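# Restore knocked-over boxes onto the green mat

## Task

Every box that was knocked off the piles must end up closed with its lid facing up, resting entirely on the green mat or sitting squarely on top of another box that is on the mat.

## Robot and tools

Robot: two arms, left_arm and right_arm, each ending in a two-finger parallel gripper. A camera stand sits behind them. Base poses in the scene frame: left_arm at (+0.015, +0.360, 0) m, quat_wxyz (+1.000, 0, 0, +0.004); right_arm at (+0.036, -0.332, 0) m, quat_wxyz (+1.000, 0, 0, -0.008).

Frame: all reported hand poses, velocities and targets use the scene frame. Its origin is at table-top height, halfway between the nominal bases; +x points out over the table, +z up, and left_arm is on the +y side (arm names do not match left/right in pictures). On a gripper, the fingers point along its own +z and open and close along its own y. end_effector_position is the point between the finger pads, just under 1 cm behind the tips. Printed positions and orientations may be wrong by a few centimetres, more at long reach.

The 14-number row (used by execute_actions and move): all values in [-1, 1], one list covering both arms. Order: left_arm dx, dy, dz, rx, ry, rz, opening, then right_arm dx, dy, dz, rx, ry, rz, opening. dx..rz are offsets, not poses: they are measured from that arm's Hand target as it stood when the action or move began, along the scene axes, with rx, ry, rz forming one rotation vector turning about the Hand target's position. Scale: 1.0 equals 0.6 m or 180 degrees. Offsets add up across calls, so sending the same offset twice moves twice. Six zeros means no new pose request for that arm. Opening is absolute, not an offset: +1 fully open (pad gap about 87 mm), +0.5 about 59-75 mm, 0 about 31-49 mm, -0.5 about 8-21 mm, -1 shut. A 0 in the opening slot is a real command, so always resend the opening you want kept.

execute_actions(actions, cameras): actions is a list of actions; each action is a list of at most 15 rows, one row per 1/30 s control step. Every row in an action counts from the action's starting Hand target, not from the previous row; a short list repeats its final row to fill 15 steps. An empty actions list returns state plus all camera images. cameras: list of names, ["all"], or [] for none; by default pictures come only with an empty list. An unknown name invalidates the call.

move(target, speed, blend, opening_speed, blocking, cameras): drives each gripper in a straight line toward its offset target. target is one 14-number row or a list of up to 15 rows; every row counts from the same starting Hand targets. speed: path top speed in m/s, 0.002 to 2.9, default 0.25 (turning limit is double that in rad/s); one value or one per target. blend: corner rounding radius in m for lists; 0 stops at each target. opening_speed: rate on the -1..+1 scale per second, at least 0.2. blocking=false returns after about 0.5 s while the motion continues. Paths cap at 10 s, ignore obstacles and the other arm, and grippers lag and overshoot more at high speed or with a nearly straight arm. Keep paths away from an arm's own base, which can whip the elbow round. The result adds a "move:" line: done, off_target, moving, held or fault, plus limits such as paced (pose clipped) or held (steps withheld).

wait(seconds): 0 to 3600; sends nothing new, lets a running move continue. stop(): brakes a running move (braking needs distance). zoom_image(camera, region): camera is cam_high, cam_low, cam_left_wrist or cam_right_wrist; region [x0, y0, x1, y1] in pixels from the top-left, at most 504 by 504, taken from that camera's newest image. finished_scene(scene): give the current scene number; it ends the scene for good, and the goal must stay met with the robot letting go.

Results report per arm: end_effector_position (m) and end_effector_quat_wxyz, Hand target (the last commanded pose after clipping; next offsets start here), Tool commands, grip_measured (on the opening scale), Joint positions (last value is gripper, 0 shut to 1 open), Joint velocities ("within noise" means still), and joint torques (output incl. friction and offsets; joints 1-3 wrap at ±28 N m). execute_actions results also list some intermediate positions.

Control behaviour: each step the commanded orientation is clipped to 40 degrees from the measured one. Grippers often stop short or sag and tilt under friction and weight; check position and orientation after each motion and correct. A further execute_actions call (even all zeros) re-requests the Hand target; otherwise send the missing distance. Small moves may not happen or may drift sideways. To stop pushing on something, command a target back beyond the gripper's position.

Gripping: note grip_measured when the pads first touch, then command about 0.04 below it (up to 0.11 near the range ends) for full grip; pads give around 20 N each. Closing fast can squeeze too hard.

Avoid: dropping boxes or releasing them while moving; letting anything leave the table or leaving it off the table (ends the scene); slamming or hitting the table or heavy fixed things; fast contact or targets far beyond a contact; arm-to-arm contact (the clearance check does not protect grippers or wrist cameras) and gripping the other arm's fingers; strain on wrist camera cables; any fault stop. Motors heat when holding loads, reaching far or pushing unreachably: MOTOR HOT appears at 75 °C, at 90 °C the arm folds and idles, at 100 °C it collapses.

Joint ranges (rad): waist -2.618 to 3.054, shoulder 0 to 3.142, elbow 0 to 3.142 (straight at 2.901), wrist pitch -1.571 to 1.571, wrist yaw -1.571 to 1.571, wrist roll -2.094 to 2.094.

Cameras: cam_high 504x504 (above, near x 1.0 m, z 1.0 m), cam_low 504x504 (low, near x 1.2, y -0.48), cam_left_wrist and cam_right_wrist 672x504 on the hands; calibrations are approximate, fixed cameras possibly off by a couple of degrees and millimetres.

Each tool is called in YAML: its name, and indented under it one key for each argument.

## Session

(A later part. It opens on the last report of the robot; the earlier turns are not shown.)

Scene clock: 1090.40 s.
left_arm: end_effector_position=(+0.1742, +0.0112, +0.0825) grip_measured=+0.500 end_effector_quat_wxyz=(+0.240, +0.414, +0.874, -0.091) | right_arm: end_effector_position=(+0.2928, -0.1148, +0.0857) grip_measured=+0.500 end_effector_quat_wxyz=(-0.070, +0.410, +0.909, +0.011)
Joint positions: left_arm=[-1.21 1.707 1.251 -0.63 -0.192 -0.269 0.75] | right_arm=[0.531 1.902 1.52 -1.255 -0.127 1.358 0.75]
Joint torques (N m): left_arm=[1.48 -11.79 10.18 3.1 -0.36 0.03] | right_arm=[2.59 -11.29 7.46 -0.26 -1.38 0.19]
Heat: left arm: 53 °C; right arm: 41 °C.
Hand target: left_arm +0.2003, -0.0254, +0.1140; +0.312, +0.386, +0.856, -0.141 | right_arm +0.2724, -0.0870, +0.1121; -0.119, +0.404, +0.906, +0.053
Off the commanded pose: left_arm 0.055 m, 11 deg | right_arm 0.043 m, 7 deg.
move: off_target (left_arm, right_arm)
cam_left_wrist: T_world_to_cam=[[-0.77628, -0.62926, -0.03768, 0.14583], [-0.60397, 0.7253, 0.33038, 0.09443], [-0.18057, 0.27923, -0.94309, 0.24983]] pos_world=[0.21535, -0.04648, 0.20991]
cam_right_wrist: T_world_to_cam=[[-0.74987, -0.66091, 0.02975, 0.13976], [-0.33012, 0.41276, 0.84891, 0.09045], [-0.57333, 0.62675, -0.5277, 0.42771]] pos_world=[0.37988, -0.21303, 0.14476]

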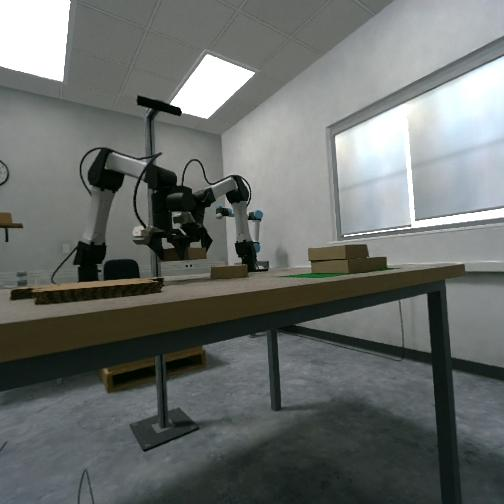

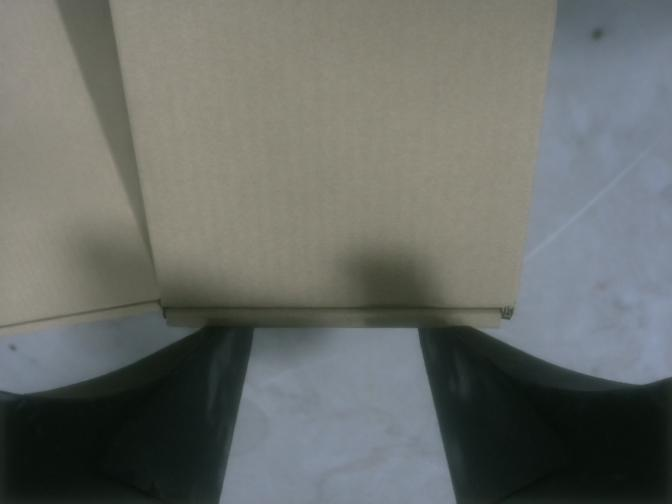

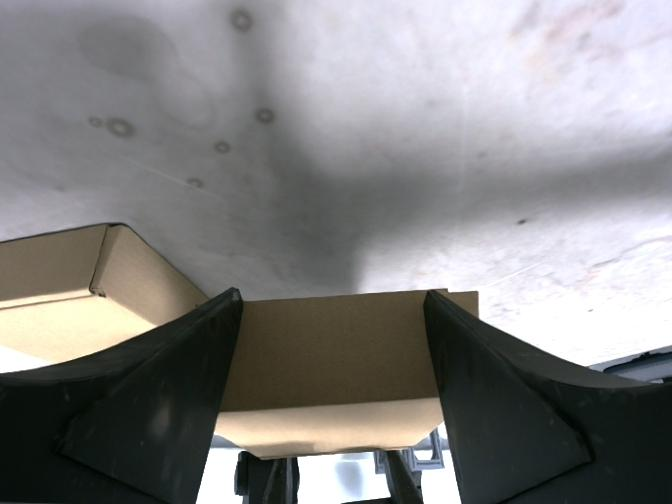

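move:
  target: [0.1372,0.2035,0,0,0,0.0517,0.5,0.1548,0.2212,0,0,0,0.0517,0.5]
  speed: 0.06
  cameras: ["cam_high","cam_low","cam_left_wrist","cam_right_wrist"]

Scene clock: 1102.43 s.
left_arm: end_effector_position=(+0.2573, +0.1192, +0.0955) grip_measured=+0.500 end_effector_quat_wxyz=(+0.255, +0.330, +0.905, -0.081) | right_arm: end_effector_position=(+0.3951, +0.0149, +0.1082) grip_measured=+0.500 end_effector_quat_wxyz=(-0.021, +0.346, +0.934, +0.091)
Joint positions: left_arm=[-0.82 1.5 1.077 -0.61 -0.079 -0.089 0.75] | right_arm=[0.656 2.518 2.609 -1.532 -0.133 1.359 0.75]
Joint torques (N m): left_arm=[0.88 -9.37 6.82 3.35 -0.06 -0.05] | right_arm=[3.45 -11.14 7.71 0.23 -1.39 0.52]
Heat: left arm: 53 °C; right arm: 42 °C.
Hand target: left_arm +0.2827, +0.0967, +0.1140; +0.323, +0.315, +0.885, -0.115 | right_arm +0.3651, +0.0457, +0.1121; -0.123, +0.329, +0.935, +0.043
Off the commanded pose: left_arm 0.039 m, 9 deg | right_arm 0.043 m, 13 deg.
joint sent to its limit (right arm) — joint 4 (wrist pitch), lower limit. The joint targets are off in orientation, not in position.
move: off_target (left_arm, right_arm)
cam_left_wrist: T_world_to_cam=[[-0.65101, -0.75878, -0.02095, 0.26034], [-0.72649, 0.61483, 0.3069, 0.10896], [-0.21999, 0.21502, -0.95151, 0.26563]] pos_world=[0.30708, 0.07343, 0.22477]
cam_right_wrist: T_world_to_cam=[[-0.6517, -0.74083, -0.16263, 0.28477], [-0.50702, 0.26605, 0.81985, 0.12684], [-0.5641, 0.61675, -0.549, 0.41574]] pos_world=[0.48441, -0.07919, 0.17057]

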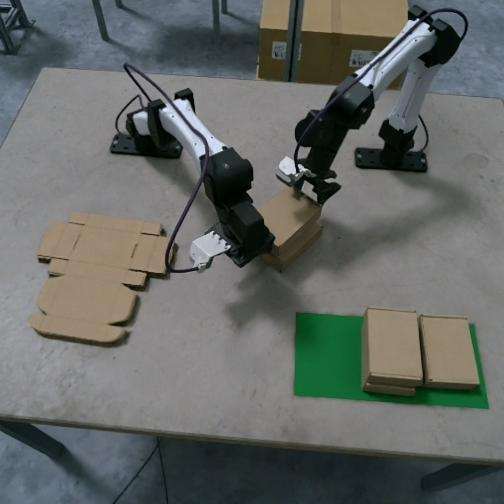

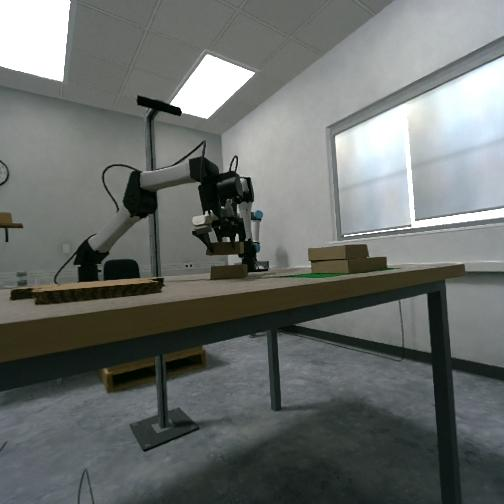

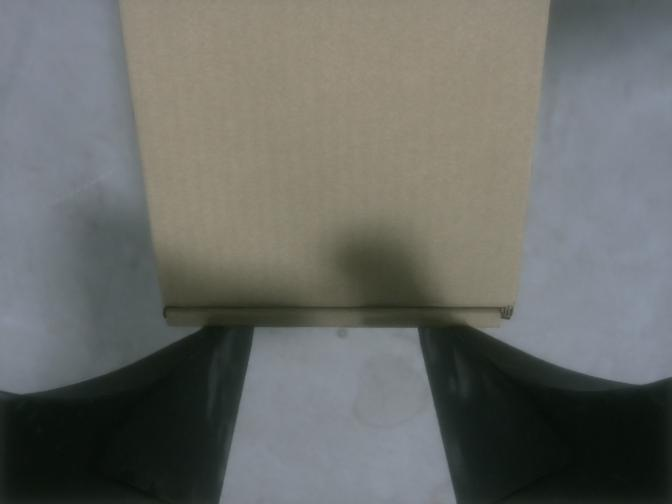

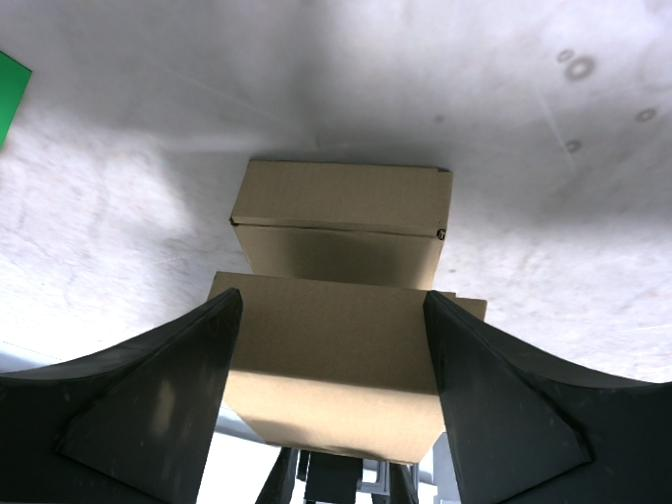

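move:
  target: [-0.0058,0.0137,-0.05,0,0,0,0.5,-0.0058,0.0137,-0.06,0,0,0,0.5]
  speed: 0.04
  cameras: ["cam_high","cam_low","cam_left_wrist","cam_right_wrist"]

Scene clock: 1122.07 s.
left_arm: end_effector_position=(+0.2538, +0.1266, +0.0680) grip_measured=+0.500 end_effector_quat_wxyz=(+0.259, +0.329, +0.904, -0.085) | right_arm: end_effector_position=(+0.3909, +0.0245, +0.0722) grip_measured=+0.500 end_effector_quat_wxyz=(-0.040, +0.340, +0.937, +0.066)
Joint positions: left_arm=[-0.809 1.487 0.949 -0.483 -0.071 -0.082 0.75] | right_arm=[0.675 2.614 2.647 -1.534 -0.139 1.36 0.75]
Joint torques (N m): left_arm=[0.8 -8.38 6.72 3.34 -0.05 0] | right_arm=[3.3 -11.67 7.76 0.13 -1.24 0.41]
Heat: left arm: 51 °C; right arm: 43 °C.
Hand target: left_arm +0.2792, +0.1048, +0.0841; +0.323, +0.315, +0.885, -0.116 | right_arm +0.3617, +0.0539, +0.0761; -0.123, +0.329, +0.935, +0.043
Off the commanded pose: left_arm 0.037 m, 9 deg | right_arm 0.042 m, 10 deg.
joint sent to its limit (right arm) — joint 4 (wrist pitch), lower limit. The joint targets are off in orientation, not in position.
move: off_target (left_arm, right_arm)
cam_left_wrist: T_world_to_cam=[[-0.65063, -0.7592, -0.01698, 0.26285], [-0.72836, 0.61756, 0.29685, 0.11107], [-0.21488, 0.20551, -0.95477, 0.23718]] pos_world=[0.30288, 0.08222, 0.19795]
cam_right_wrist: T_world_to_cam=[[-0.64535, -0.7566, -0.1052, 0.27703], [-0.46929, 0.28403, 0.83612, 0.13522], [-0.60273, 0.58896, -0.53837, 0.40276]] pos_world=[0.485, -0.06602, 0.13292]

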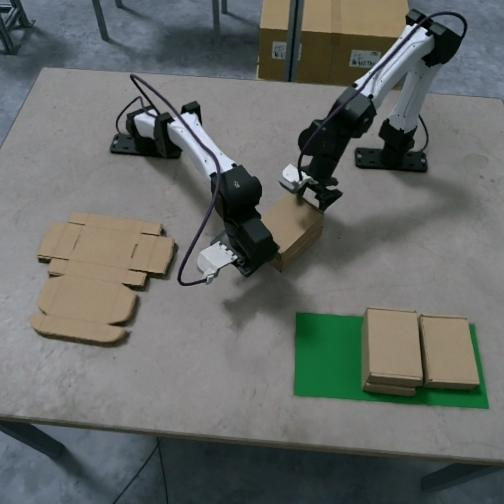

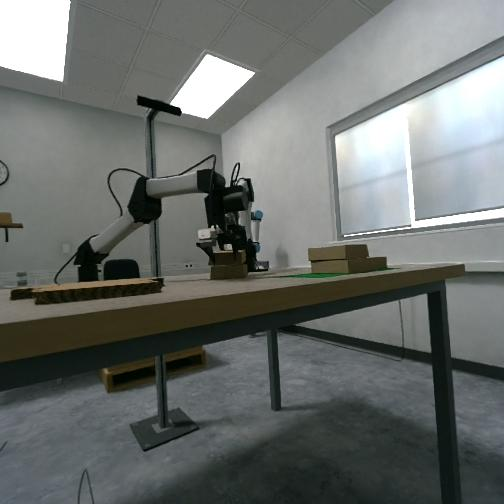

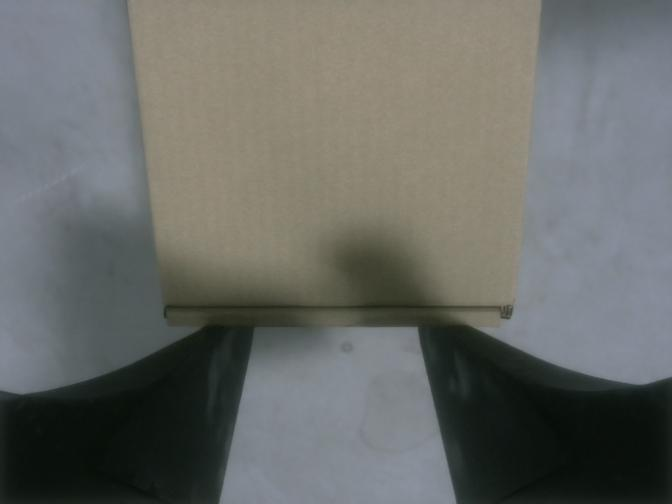

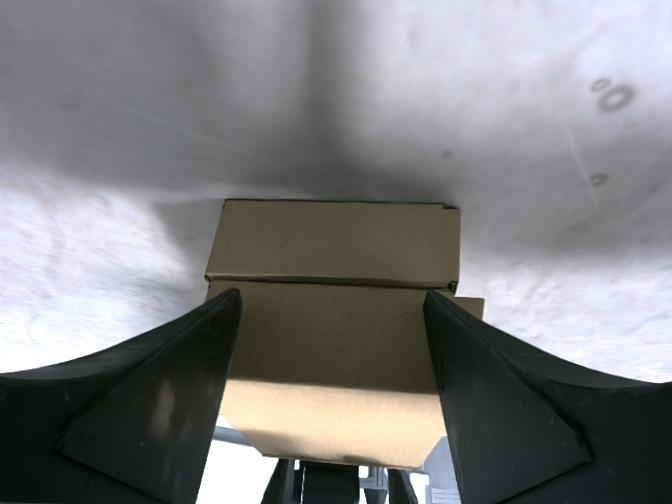

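zoom_image:
  camera: "cam_right_wrist"
  region: [180, 180, 500, 420]

zoom_image:
  camera: "cam_low"
  region: [180, 220, 300, 300]

zoom_image:
  camera: "cam_high"
  region: [230, 170, 350, 290]

Scaled by 1.575 from the camera's image (finer frame: 960x720).

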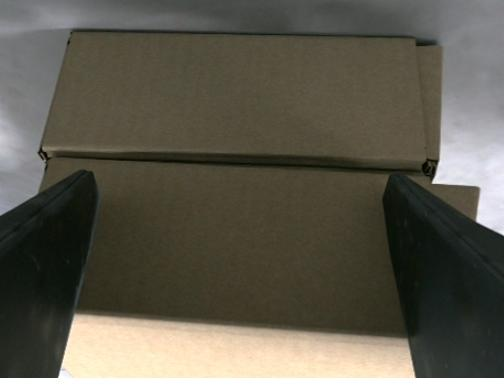

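Scaled by 4.200 from the camera's image (finer frame: 720x720).

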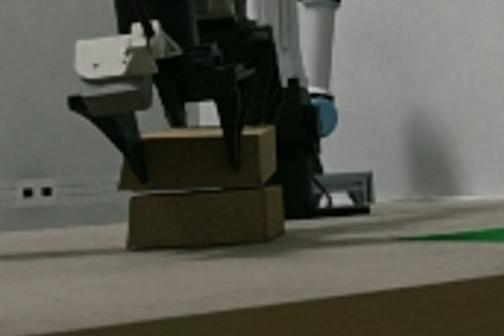

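Scaled by 4.200 from the camera's image (finer frame: 720x720).

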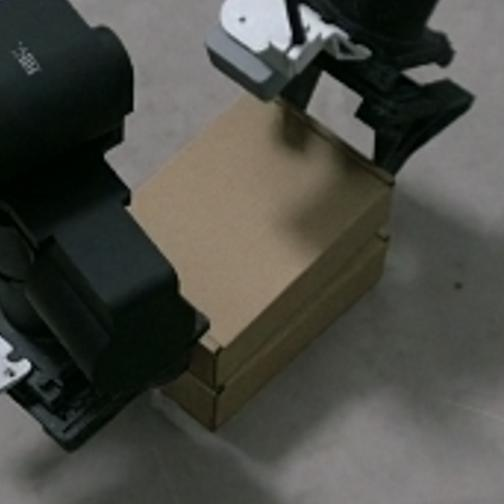

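move:
  target: [0.0043,0.005,-0.02,0,0,0,0.5,0.0043,0.005,-0.02,0,0,0,0.5]
  speed: 0.03
  cameras: ["cam_high","cam_low","cam_left_wrist","cam_right_wrist"]

zoom_image:
  camera: "cam_low"
  region: [180, 220, 300, 300]

zoom_image:
  camera: "cam_high"
  region: [230, 170, 350, 290]

Scene clock: 1144.30 s.
left_arm: end_effector_position=(+0.2547, +0.1297, +0.0593) grip_measured=+0.500 end_effector_quat_wxyz=(+0.261, +0.331, +0.902, -0.088) | right_arm: end_effector_position=(+0.3917, +0.0263, +0.0681) grip_measured=+0.500 end_effector_quat_wxyz=(-0.044, +0.341, +0.937, +0.065)
Joint positions: left_arm=[-0.796 1.487 0.91 -0.438 -0.059 -0.066 0.75] | right_arm=[0.675 2.643 2.686 -1.549 -0.144 1.361 0.75]
Joint torques (N m): left_arm=[1.05 -7.21 6.71 3.44 -0.01 -0.01] | right_arm=[3.43 -10.67 7.02 0.31 -1.13 0.36]
Heat: left arm: 49 °C; right arm: 44 °C.
Hand target: left_arm +0.2817, +0.1078, +0.0720; +0.323, +0.315, +0.885, -0.116 | right_arm +0.3643, +0.0569, +0.0642; -0.122, +0.329, +0.935, +0.044
Off the commanded pose: left_arm 0.037 m, 8 deg | right_arm 0.041 m, 9 deg.
joint sent to its limit (right arm) — joint 4 (wrist pitch), lower limit. The joint targets are off in orientation, not in position.
move: off_target (left_arm, right_arm)
cam_left_wrist: T_world_to_cam=[[-0.65539, -0.75515, -0.01476, 0.26617], [-0.72528, 0.62377, 0.29135, 0.11111], [-0.21081, 0.20165, -0.9565, 0.228]] pos_world=[0.3031, 0.08571, 0.18964]
cam_right_wrist: T_world_to_cam=[[-0.64619, -0.7565, -0.1007, 0.27854], [-0.46249, 0.28322, 0.84017, 0.13561], [-0.60707, 0.58948, -0.53289, 0.40125]] pos_world=[0.4863, -0.06422, 0.12793]

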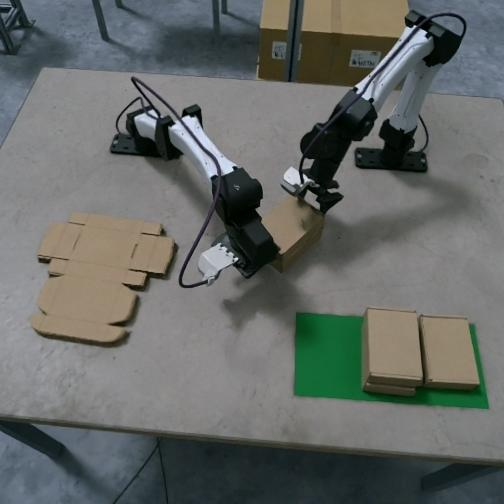

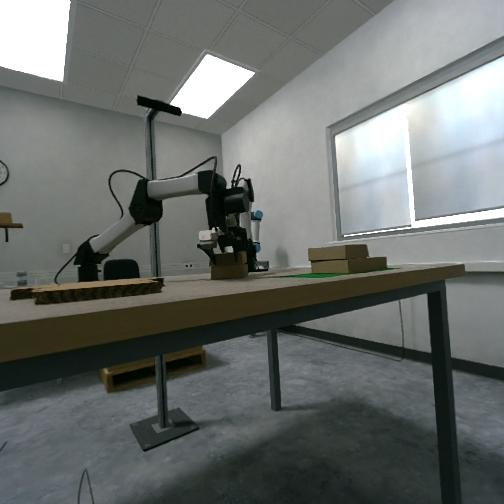

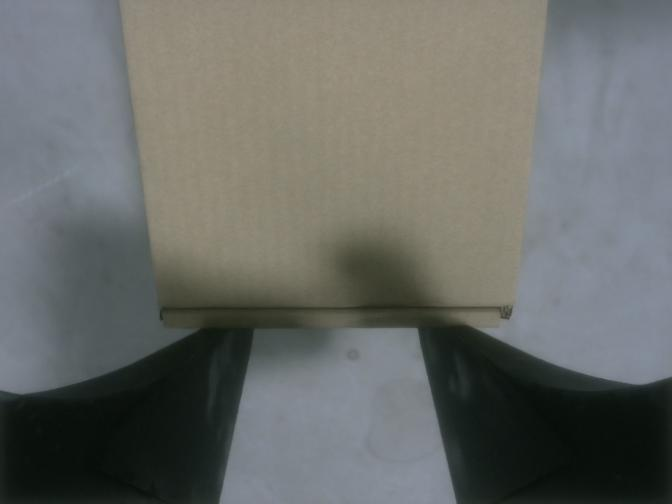

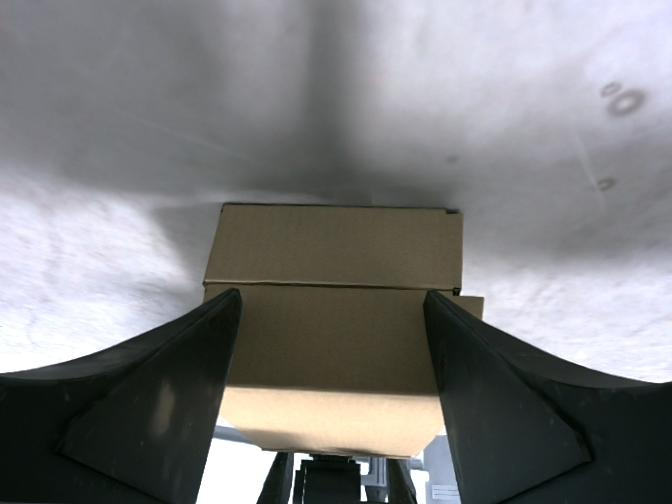

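Scaled by 4.200 from the camera's image (finer frame: 720x720).

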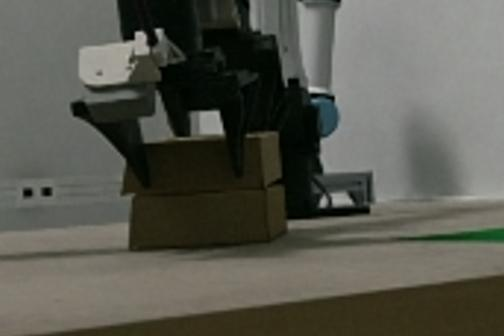

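Scaled by 4.200 from the camera's image (finer frame: 720x720).

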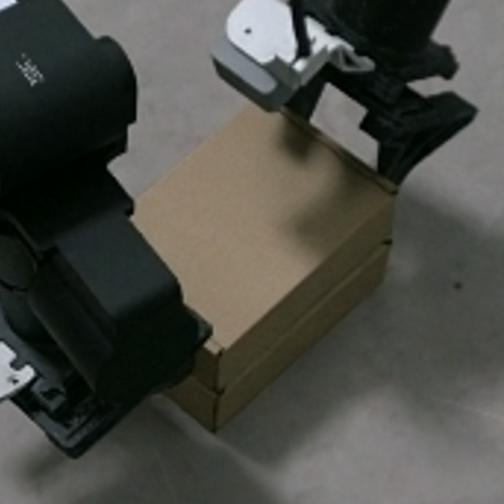

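move:
  target:
    - [0,0,-0.01,0,0,0,0.5,0,0,-0.01,0,0,0,0.5]
    - [-0.0823,0.0703,-0.01,0,0,0,0.5,0.0823,-0.0703,-0.01,0,0,0,0.5]
  speed: 0.03
  cameras: ["cam_high","cam_low","cam_left_wrist","cam_right_wrist"]

zoom_image:
  camera: "cam_low"
  region: [180, 220, 300, 300]

zoom_image:
  camera: "cam_high"
  region: [230, 170, 350, 290]

Scene clock: 1155.87 s.
left_arm: end_effector_position=(+0.2354, +0.1487, +0.0644) grip_measured=+0.500 end_effector_quat_wxyz=(+0.319, +0.317, +0.886, -0.116) | right_arm: end_effector_position=(+0.4125, +0.0154, +0.0661) grip_measured=+0.500 end_effector_quat_wxyz=(-0.082, +0.348, +0.928, +0.103)
Joint positions: left_arm=[-0.796 1.262 0.691 -0.309 -0.06 -0.079 0.75] | right_arm=[0.599 2.7 2.756 -1.556 -0.254 1.31 0.75]
Joint torques (N m): left_arm=[-0.91 -6.63 5.71 2.08 -0.14 -0.1] | right_arm=[-0.81 -11.12 7.49 0.41 -0.11 -0.21]
Heat: left arm: 48 °C; right arm: 44 °C.
Hand target: left_arm +0.2323, +0.1500, +0.0659; +0.323, +0.315, +0.885, -0.115 | right_arm +0.4137, +0.0147, +0.0581; -0.122, +0.329, +0.935, +0.043
Off the commanded pose: left_arm 0.004 m, 0 deg | right_arm 0.008 m, 9 deg.
joint sent to its limit (right arm) — joint 4 (wrist pitch), lower limit. The joint targets are off in orientation, not in position.
move: off_target (right_arm)
cam_left_wrist: T_world_to_cam=[[-0.6466, -0.76283, 0.00236, 0.26586], [-0.75279, 0.63858, 0.15974, 0.09658], [-0.12336, 0.10152, -0.98716, 0.22126]] pos_world=[0.27191, 0.11867, 0.20236]
cam_right_wrist: T_world_to_cam=[[-0.66618, -0.73232, -0.14111, 0.29403], [-0.41701, 0.2089, 0.88457, 0.1296], [-0.61831, 0.64813, -0.44455, 0.41714]] pos_world=[0.50785, -0.08211, 0.11229]

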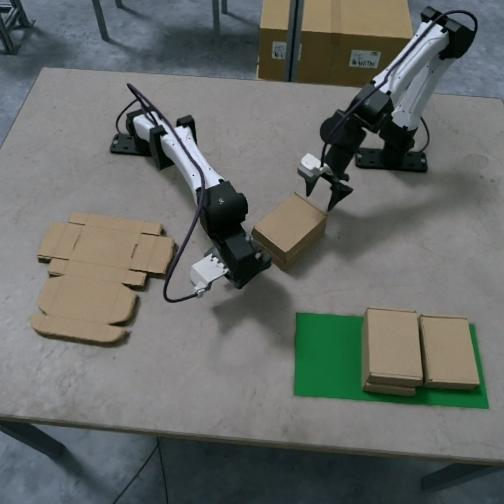

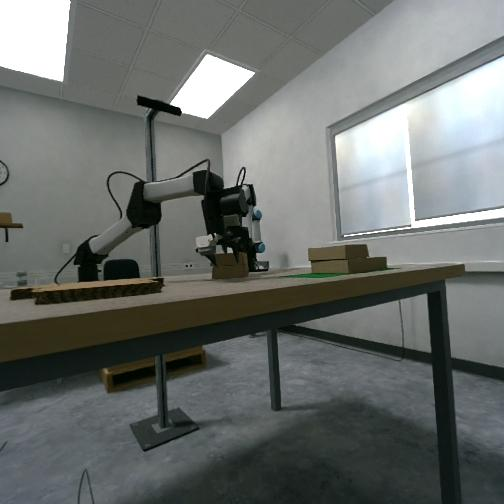

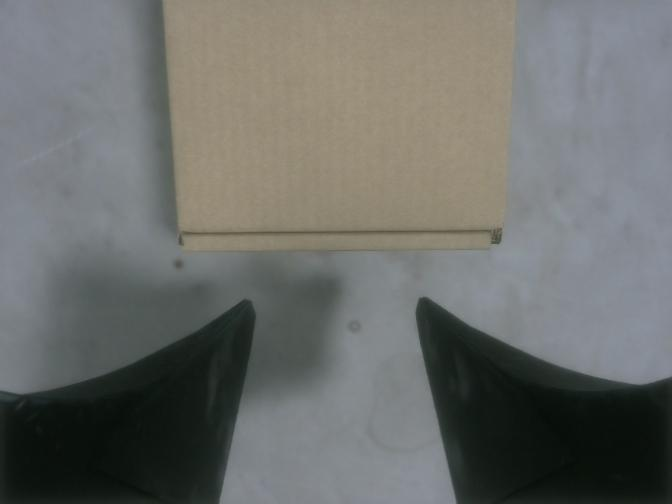

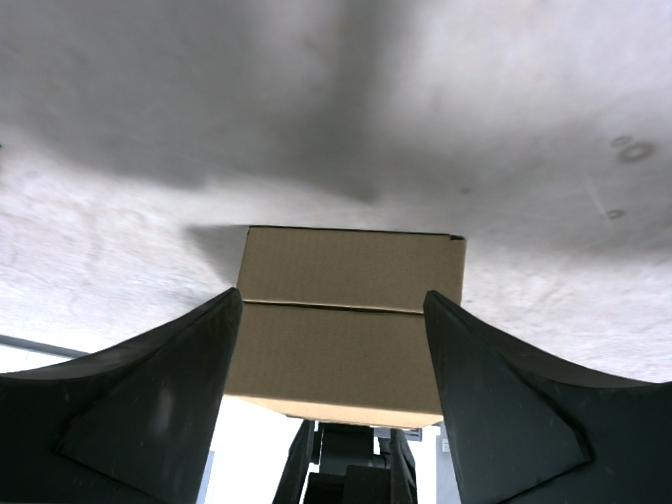

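Scaled by 4.200 from the camera's image (finer frame: 720x720).

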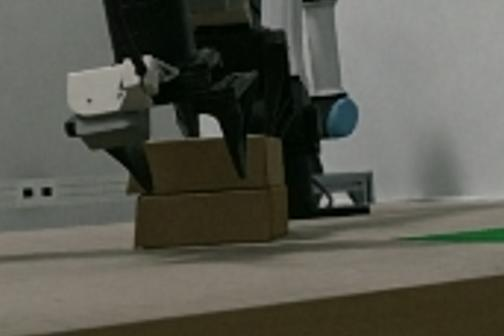

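Scaled by 4.200 from the camera's image (finer frame: 720x720).

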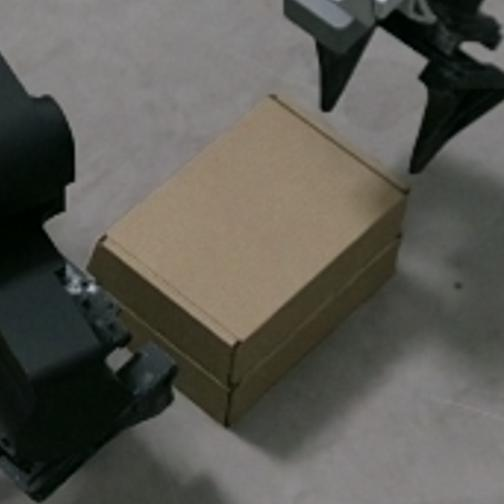

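move:
  target:
    - [0,0,0.1402,0,0,0,0.7,0.05,-0.05,0.15,0,0,0,0.5]
    - [0.1345,-0.1117,0.1402,0,0,0,0.7,-0.1395,-0.5245,0.2,0,0,0,0.5]
  speed: 0.12
  blend: 0.02
  cameras: ["cam_high","cam_left_wrist"]

Scene clock: 1172.00 s.
left_arm: end_effector_position=(+0.3053, +0.0868, +0.1468) grip_measured=+0.700 end_effector_quat_wxyz=(+0.317, +0.315, +0.888, -0.112) | right_arm: end_effector_position=(+0.3355, -0.2986, +0.1724) grip_measured=+0.500 end_effector_quat_wxyz=(-0.048, +0.348, +0.933, +0.081)
Joint positions: left_arm=[-0.781 1.575 1.291 -0.602 -0.057 -0.07 0.85] | right_arm=[-0.059 1.852 1.794 -1.56 -0.182 0.634 0.75]
Joint torques (N m): left_arm=[0.84 -6.72 8.98 2.24 0.03 0.05] | right_arm=[-0.47 -10.51 4.78 0.26 0.12 -0.2]
Heat: left arm: 45 °C; right arm: 45 °C.
Hand target: left_arm +0.3131, +0.0830, +0.1501; +0.323, +0.315, +0.885, -0.115 | right_arm +0.3300, -0.2999, +0.1781; -0.123, +0.329, +0.935, +0.043
Off the commanded pose: left_arm 0.009 m, 1 deg | right_arm 0.008 m, 10 deg.
joint sent to its limit (right arm) — joint 4 (wrist pitch), lower limit. The joint targets are off in orientation, not in position.
move: off_target (right_arm)
cam_left_wrist: T_world_to_cam=[[-0.64157, -0.76707, -0.00142, 0.26308], [-0.75648, 0.6324, 0.16678, 0.17626], [-0.12704, 0.10807, -0.98599, 0.31785]] pos_world=[0.34249, 0.05598, 0.28437]

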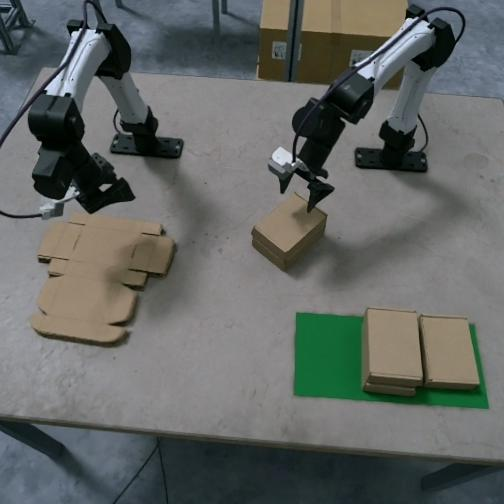

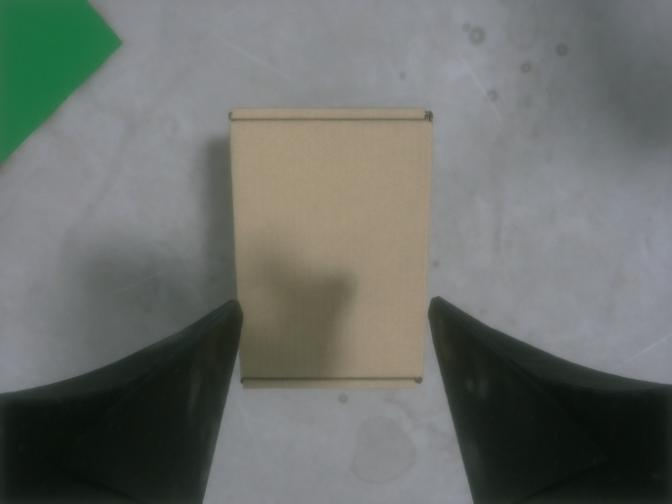

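move:
  target:
    - [0.0133,-0.01,0,0,0,0,0.5,0,0,0,0,0,0,0.5]
    - [0.0133,-0.01,-0.0833,0,0,0,0.5,0,0,0,0,0,0,0.5]
  speed: 0.08
  cameras: ["cam_left_wrist"]

Scene clock: 1177.93 s.
left_arm: end_effector_position=(+0.3187, +0.0756, +0.1082) grip_measured=+0.500 end_effector_quat_wxyz=(+0.328, +0.313, +0.884, -0.118) | right_arm: end_effector_position=(+0.3355, -0.2987, +0.1724) grip_measured=+0.500 end_effector_quat_wxyz=(-0.048, +0.348, +0.933, +0.080)
Joint positions: left_arm=[-0.777 1.64 1.191 -0.412 -0.055 -0.068 0.75] | right_arm=[-0.059 1.852 1.794 -1.56 -0.181 0.633 0.75]
Joint torques (N m): left_arm=[0.9 -7.58 6.2 2.29 0.02 0.1] | right_arm=[-0.43 -10.67 4.6 0.28 0.09 -0.15]
Heat: left arm: 45 °C; right arm: 45 °C.
Hand target: left_arm +0.3210, +0.0770, +0.1003; +0.323, +0.315, +0.885, -0.115 | right_arm +0.3300, -0.2999, +0.1781; -0.122, +0.329, +0.935, +0.043
Off the commanded pose: left_arm 0.009 m, 1 deg | right_arm 0.008 m, 10 deg.
joint sent to its limit (right arm) — joint 4 (wrist pitch), lower limit. The joint targets are off in orientation, not in position.
move: done
cam_left_wrist: T_world_to_cam=[[-0.64146, -0.76716, 0.00075, 0.26271], [-0.75934, 0.63507, 0.14172, 0.20327], [-0.1092, 0.09034, -0.98991, 0.27886]] pos_world=[0.35332, 0.04725, 0.24704]

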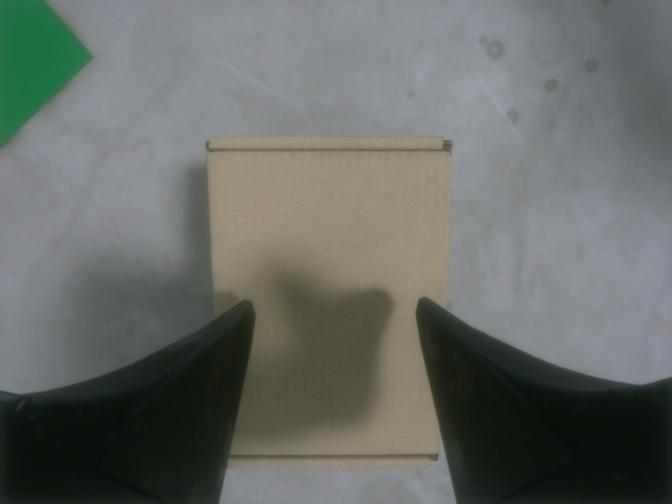

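move:
  target: [0,0,-0.045,0,0,0,0.5,0,0,0,0,0,0,0.5]
  speed: 0.05
  cameras: ["cam_left_wrist"]

Scene clock: 1180.43 s.
left_arm: end_effector_position=(+0.3228, +0.0716, +0.0923) grip_measured=+0.500 end_effector_quat_wxyz=(+0.343, +0.311, +0.877, -0.124) | right_arm: end_effector_position=(+0.3355, -0.2987, +0.1724) grip_measured=+0.500 end_effector_quat_wxyz=(-0.048, +0.348, +0.933, +0.080)
Joint positions: left_arm=[-0.777 1.652 1.119 -0.291 -0.054 -0.066 0.75] | right_arm=[-0.059 1.852 1.794 -1.56 -0.181 0.633 0.75]
Joint torques (N m): left_arm=[0.69 -6.12 5.37 2.22 0.08 0.11] | right_arm=[-0.44 -10.43 4.52 0.22 0.07 -0.17]
Heat: left arm: 45 °C; right arm: 45 °C.
Hand target: left_arm +0.3210, +0.0770, +0.0732; +0.323, +0.315, +0.885, -0.116 | right_arm +0.3300, -0.2999, +0.1781; -0.122, +0.329, +0.935, +0.043
Off the commanded pose: left_arm 0.020 m, 3 deg | right_arm 0.008 m, 10 deg.
joint sent to its limit (right arm) — joint 4 (wrist pitch), lower limit. The joint targets are off in orientation, not in position.
move: off_target (left_arm)
cam_left_wrist: T_world_to_cam=[[-0.64282, -0.76602, 0.00241, 0.26249], [-0.76158, 0.63943, 0.10554, 0.21497], [-0.08238, 0.06601, -0.99441, 0.25746]] pos_world=[0.35366, 0.04662, 0.2327]

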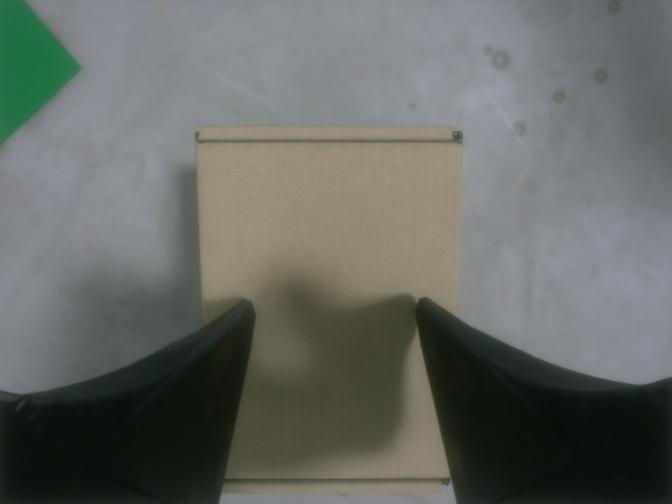

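move:
  target: [0.3167,0.1167,0,0,0,0.15,0.5,0,0,0,0,0,0,0.5]
  speed: 0.08
  cameras: ["cam_high","cam_low","cam_left_wrist"]

Scene clock: 1189.23 s.
left_arm: end_effector_position=(+0.5124, +0.1380, +0.0926) grip_measured=+0.500 end_effector_quat_wxyz=(+0.367, +0.108, +0.923, -0.053) | right_arm: end_effector_position=(+0.3355, -0.2987, +0.1724) grip_measured=+0.500 end_effector_quat_wxyz=(-0.048, +0.348, +0.933, +0.080)
Joint positions: left_arm=[-0.457 2.11 1.721 -0.432 -0.129 -0.165 0.75] | right_arm=[-0.059 1.852 1.794 -1.56 -0.181 0.633 0.75]
Joint torques (N m): left_arm=[0.79 -10.33 8.2 1.8 -0.24 -0.09] | right_arm=[-0.14 -10.43 4.6 0.2 0.11 -0.23]
Heat: left arm: 45 °C; right arm: 45 °C.
Hand target: left_arm +0.5109, +0.1470, +0.0730; +0.341, +0.100, +0.934, -0.037 | right_arm +0.3300, -0.2999, +0.1781; -0.122, +0.329, +0.935, +0.043
Off the commanded pose: left_arm 0.021 m, 4 deg | right_arm 0.008 m, 10 deg.
joint sent to its limit (right arm) — joint 4 (wrist pitch), lower limit. The joint targets are off in orientation, not in position.
move: off_target (left_arm)
cam_left_wrist: T_world_to_cam=[[-0.25249, -0.96746, 0.01617, 0.26178], [-0.96288, 0.25288, 0.09447, 0.47435], [-0.09548, 0.00828, -0.9954, 0.28373]] pos_world=[0.54993, 0.13096, 0.23338]

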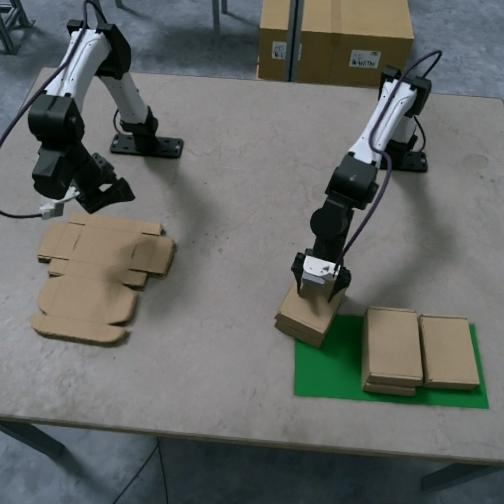

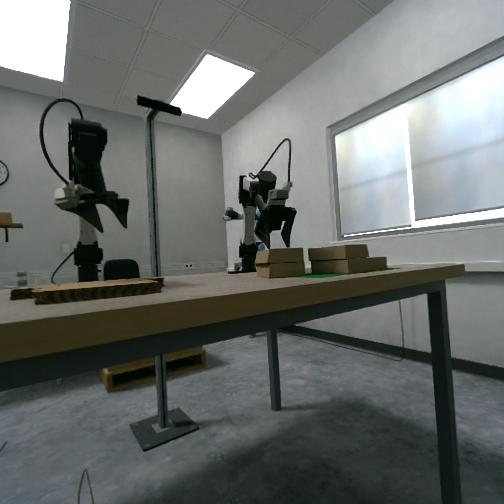

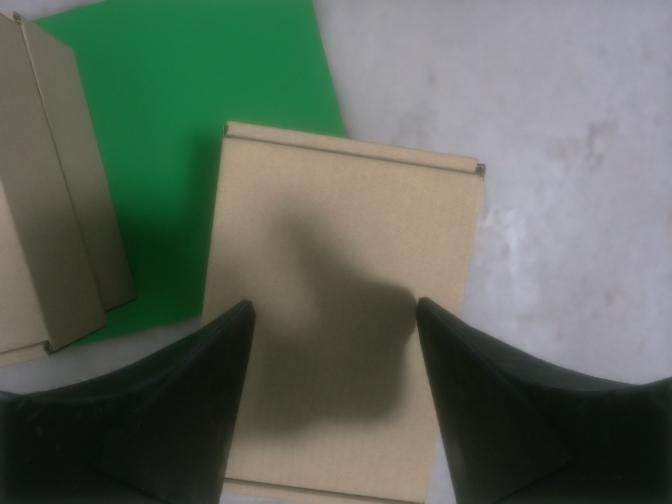

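zoom_image:
  camera: "cam_high"
  region: [250, 240, 400, 390]

zoom_image:
  camera: "cam_low"
  region: [230, 220, 400, 300]

Scaled by 3.360 from the camera's image (finer frame: 720x720).

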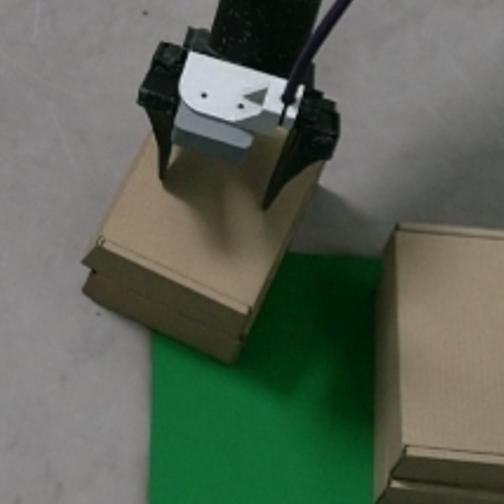

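Scaled by 2.965 from the camera's image (finer frame: 720x720).

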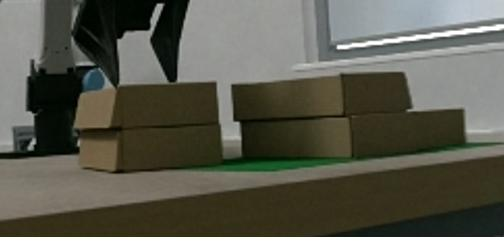

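move:
  target: [0.165,0.065,0,0,0,0.18,0.5,0,0,0,0,0,0,0.5]
  speed: 0.08
  cameras: ["cam_high","cam_low","cam_left_wrist"]

zoom_image:
  camera: "cam_high"
  region: [270, 260, 420, 410]

zoom_image:
  camera: "cam_low"
  region: [230, 220, 400, 300]

Scene clock: 1205.67 s.
left_arm: end_effector_position=(+0.6108, +0.1760, +0.0944) grip_measured=+0.500 end_effector_quat_wxyz=(+0.376, -0.154, +0.913, +0.030) | right_arm: end_effector_position=(+0.3355, -0.2987, +0.1724) grip_measured=+0.500 end_effector_quat_wxyz=(-0.048, +0.348, +0.933, +0.080)
Joint positions: left_arm=[-0.391 2.731 2.849 -1.02 -0.424 -0.567 0.75] | right_arm=[-0.059 1.852 1.794 -1.56 -0.181 0.633 0.75]
Joint torques (N m): left_arm=[0.95 -13.63 7.84 1.72 -0.34 -0.14] | right_arm=[-0.16 -10.26 4.77 0.22 0.06 -0.12]
Heat: left arm: 46 °C; right arm: 44 °C.
Hand target: left_arm +0.6100, +0.1862, +0.0730; +0.337, -0.165, +0.925, +0.060 | right_arm +0.3300, -0.2999, +0.1781; -0.122, +0.329, +0.935, +0.043
Off the commanded pose: left_arm 0.024 m, 6 deg | right_arm 0.008 m, 10 deg.
elbow stopped short (left arm): the move would have taken joint 3 (elbow) straighter than the controller allows.
joint sent to its limit (right arm) — joint 4 (wrist pitch), lower limit. The joint targets are off in orientation, not in position.
move: off_target (left_arm)
cam_left_wrist: T_world_to_cam=[[0.28991, -0.95529, 0.05806, -0.01403], [-0.95514, -0.28496, 0.08066, 0.65058], [-0.06051, -0.07884, -0.99505, 0.28862]] pos_world=[0.64292, 0.19475, 0.23553]

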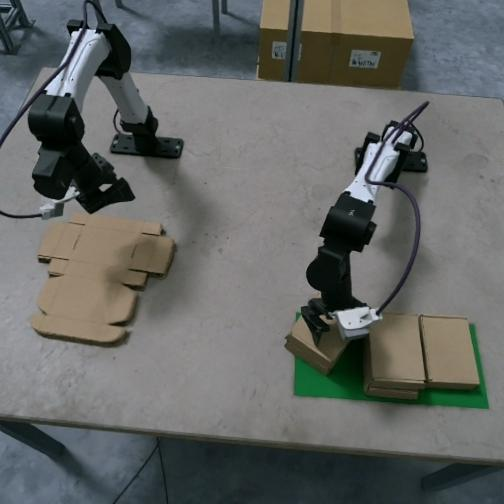

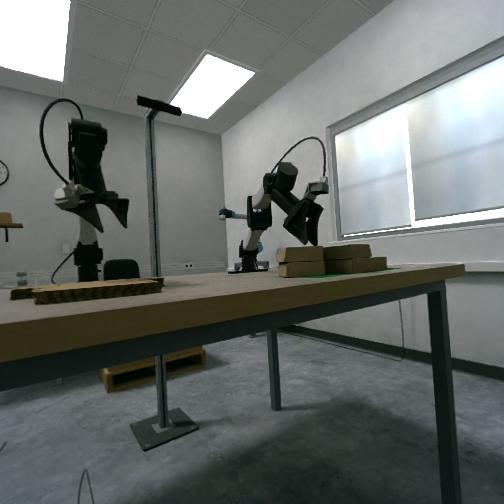

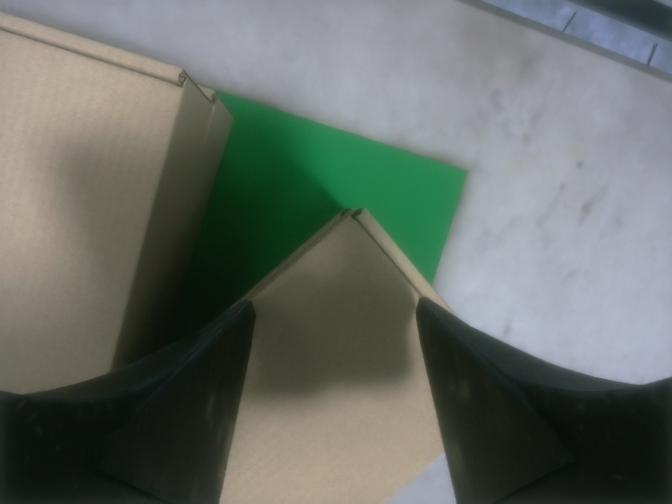

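Scaled by 3.360 from the camera's image (finer frame: 720x720).

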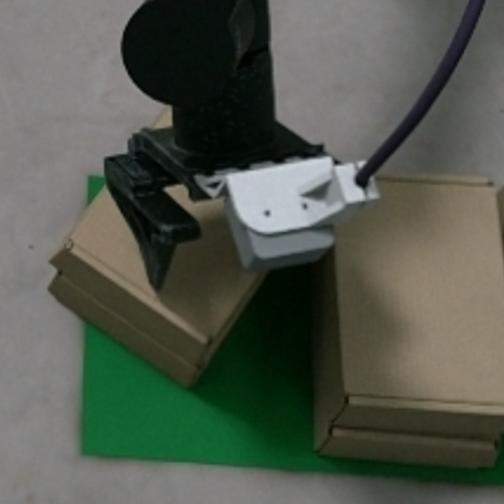

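Scaled by 2.965 from the camera's image (finer frame: 720x720).

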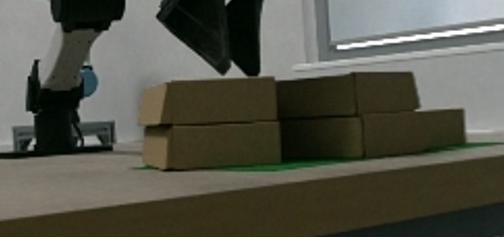

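move:
  target:
    - [0,0,0.15,0,0,0,0.5,0,0,0,0,0,0,0.5]
    - [-0.3,0,0.15,0,0,-0.11,0.5,0,0,0,0,0,0,0.5]
  speed: 0.12
  blend: 0.02
  cameras: ["cam_high","cam_low","cam_left_wrist"]

zoom_image:
  camera: "cam_high"
  region: [270, 260, 420, 410]

zoom_image:
  camera: "cam_low"
  region: [230, 220, 400, 300]

Scene clock: 1213.93 s.
left_arm: end_effector_position=(+0.4323, +0.1890, +0.1505) grip_measured=+0.500 end_effector_quat_wxyz=(+0.328, -0.008, +0.944, +0.011) | right_arm: end_effector_position=(+0.3355, -0.2987, +0.1724) grip_measured=+0.500 end_effector_quat_wxyz=(-0.048, +0.348, +0.933, +0.080)
Joint positions: left_arm=[-0.483 1.837 1.624 -0.755 -0.312 -0.394 0.75] | right_arm=[-0.059 1.852 1.794 -1.56 -0.181 0.633 0.75]
Joint torques (N m): left_arm=[-0.64 -14.34 5.82 2.12 -0.05 0.08] | right_arm=[-0.36 -10.26 4.63 0.3 0.12 -0.18]
Heat: left arm: 49 °C; right arm: 44 °C.
Hand target: left_arm +0.4299, +0.1861, +0.1632; +0.343, -0.003, +0.939, +0.001 | right_arm +0.3300, -0.2999, +0.1781; -0.122, +0.329, +0.935, +0.043
Off the commanded pose: left_arm 0.013 m, 2 deg | right_arm 0.008 m, 10 deg.
elbow stopped short (left arm): the move would have taken joint 3 (elbow) straighter than the controller allows.
joint sent to its limit (right arm) — joint 4 (wrist pitch), lower limit. The joint targets are off in orientation, not in position.
move: off_target (left_arm)
cam_left_wrist: T_world_to_cam=[[0.00778, -0.99983, -0.0168, 0.18851], [-0.98298, -0.01073, 0.18341, 0.42404], [-0.18355, 0.01509, -0.98289, 0.36821]] pos_world=[0.48295, 0.18747, 0.2873]

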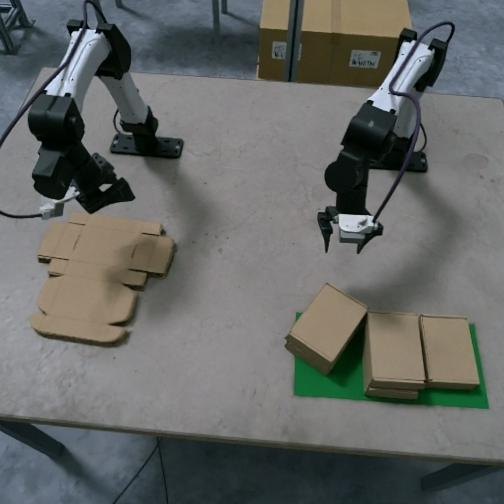

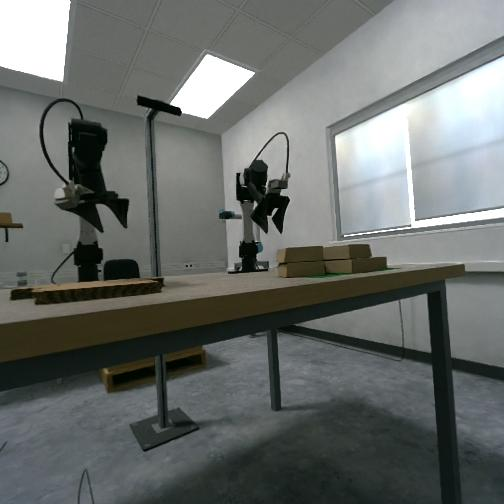

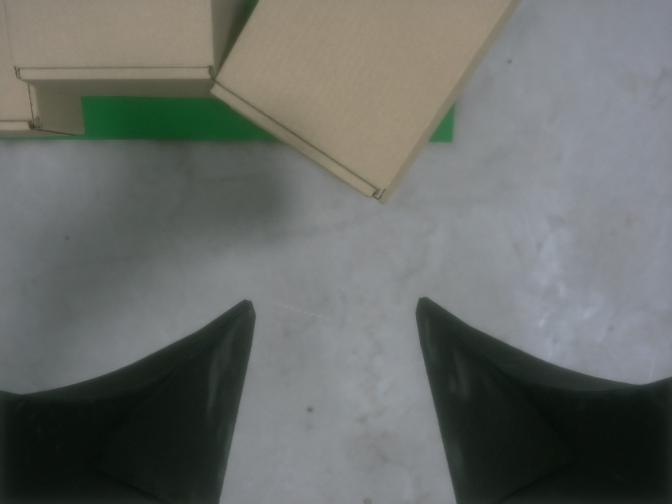

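Scaled by 3.360 from the camera's image (finer frame: 720x720).

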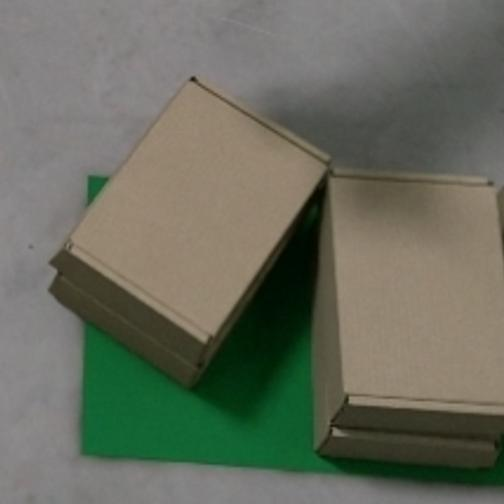

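Scaled by 2.965 from the camera's image (finer frame: 720x720).

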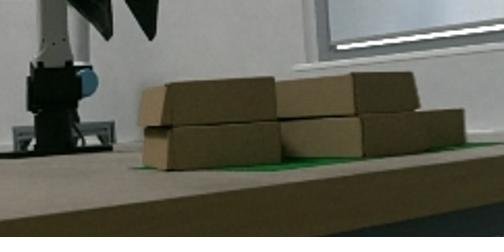

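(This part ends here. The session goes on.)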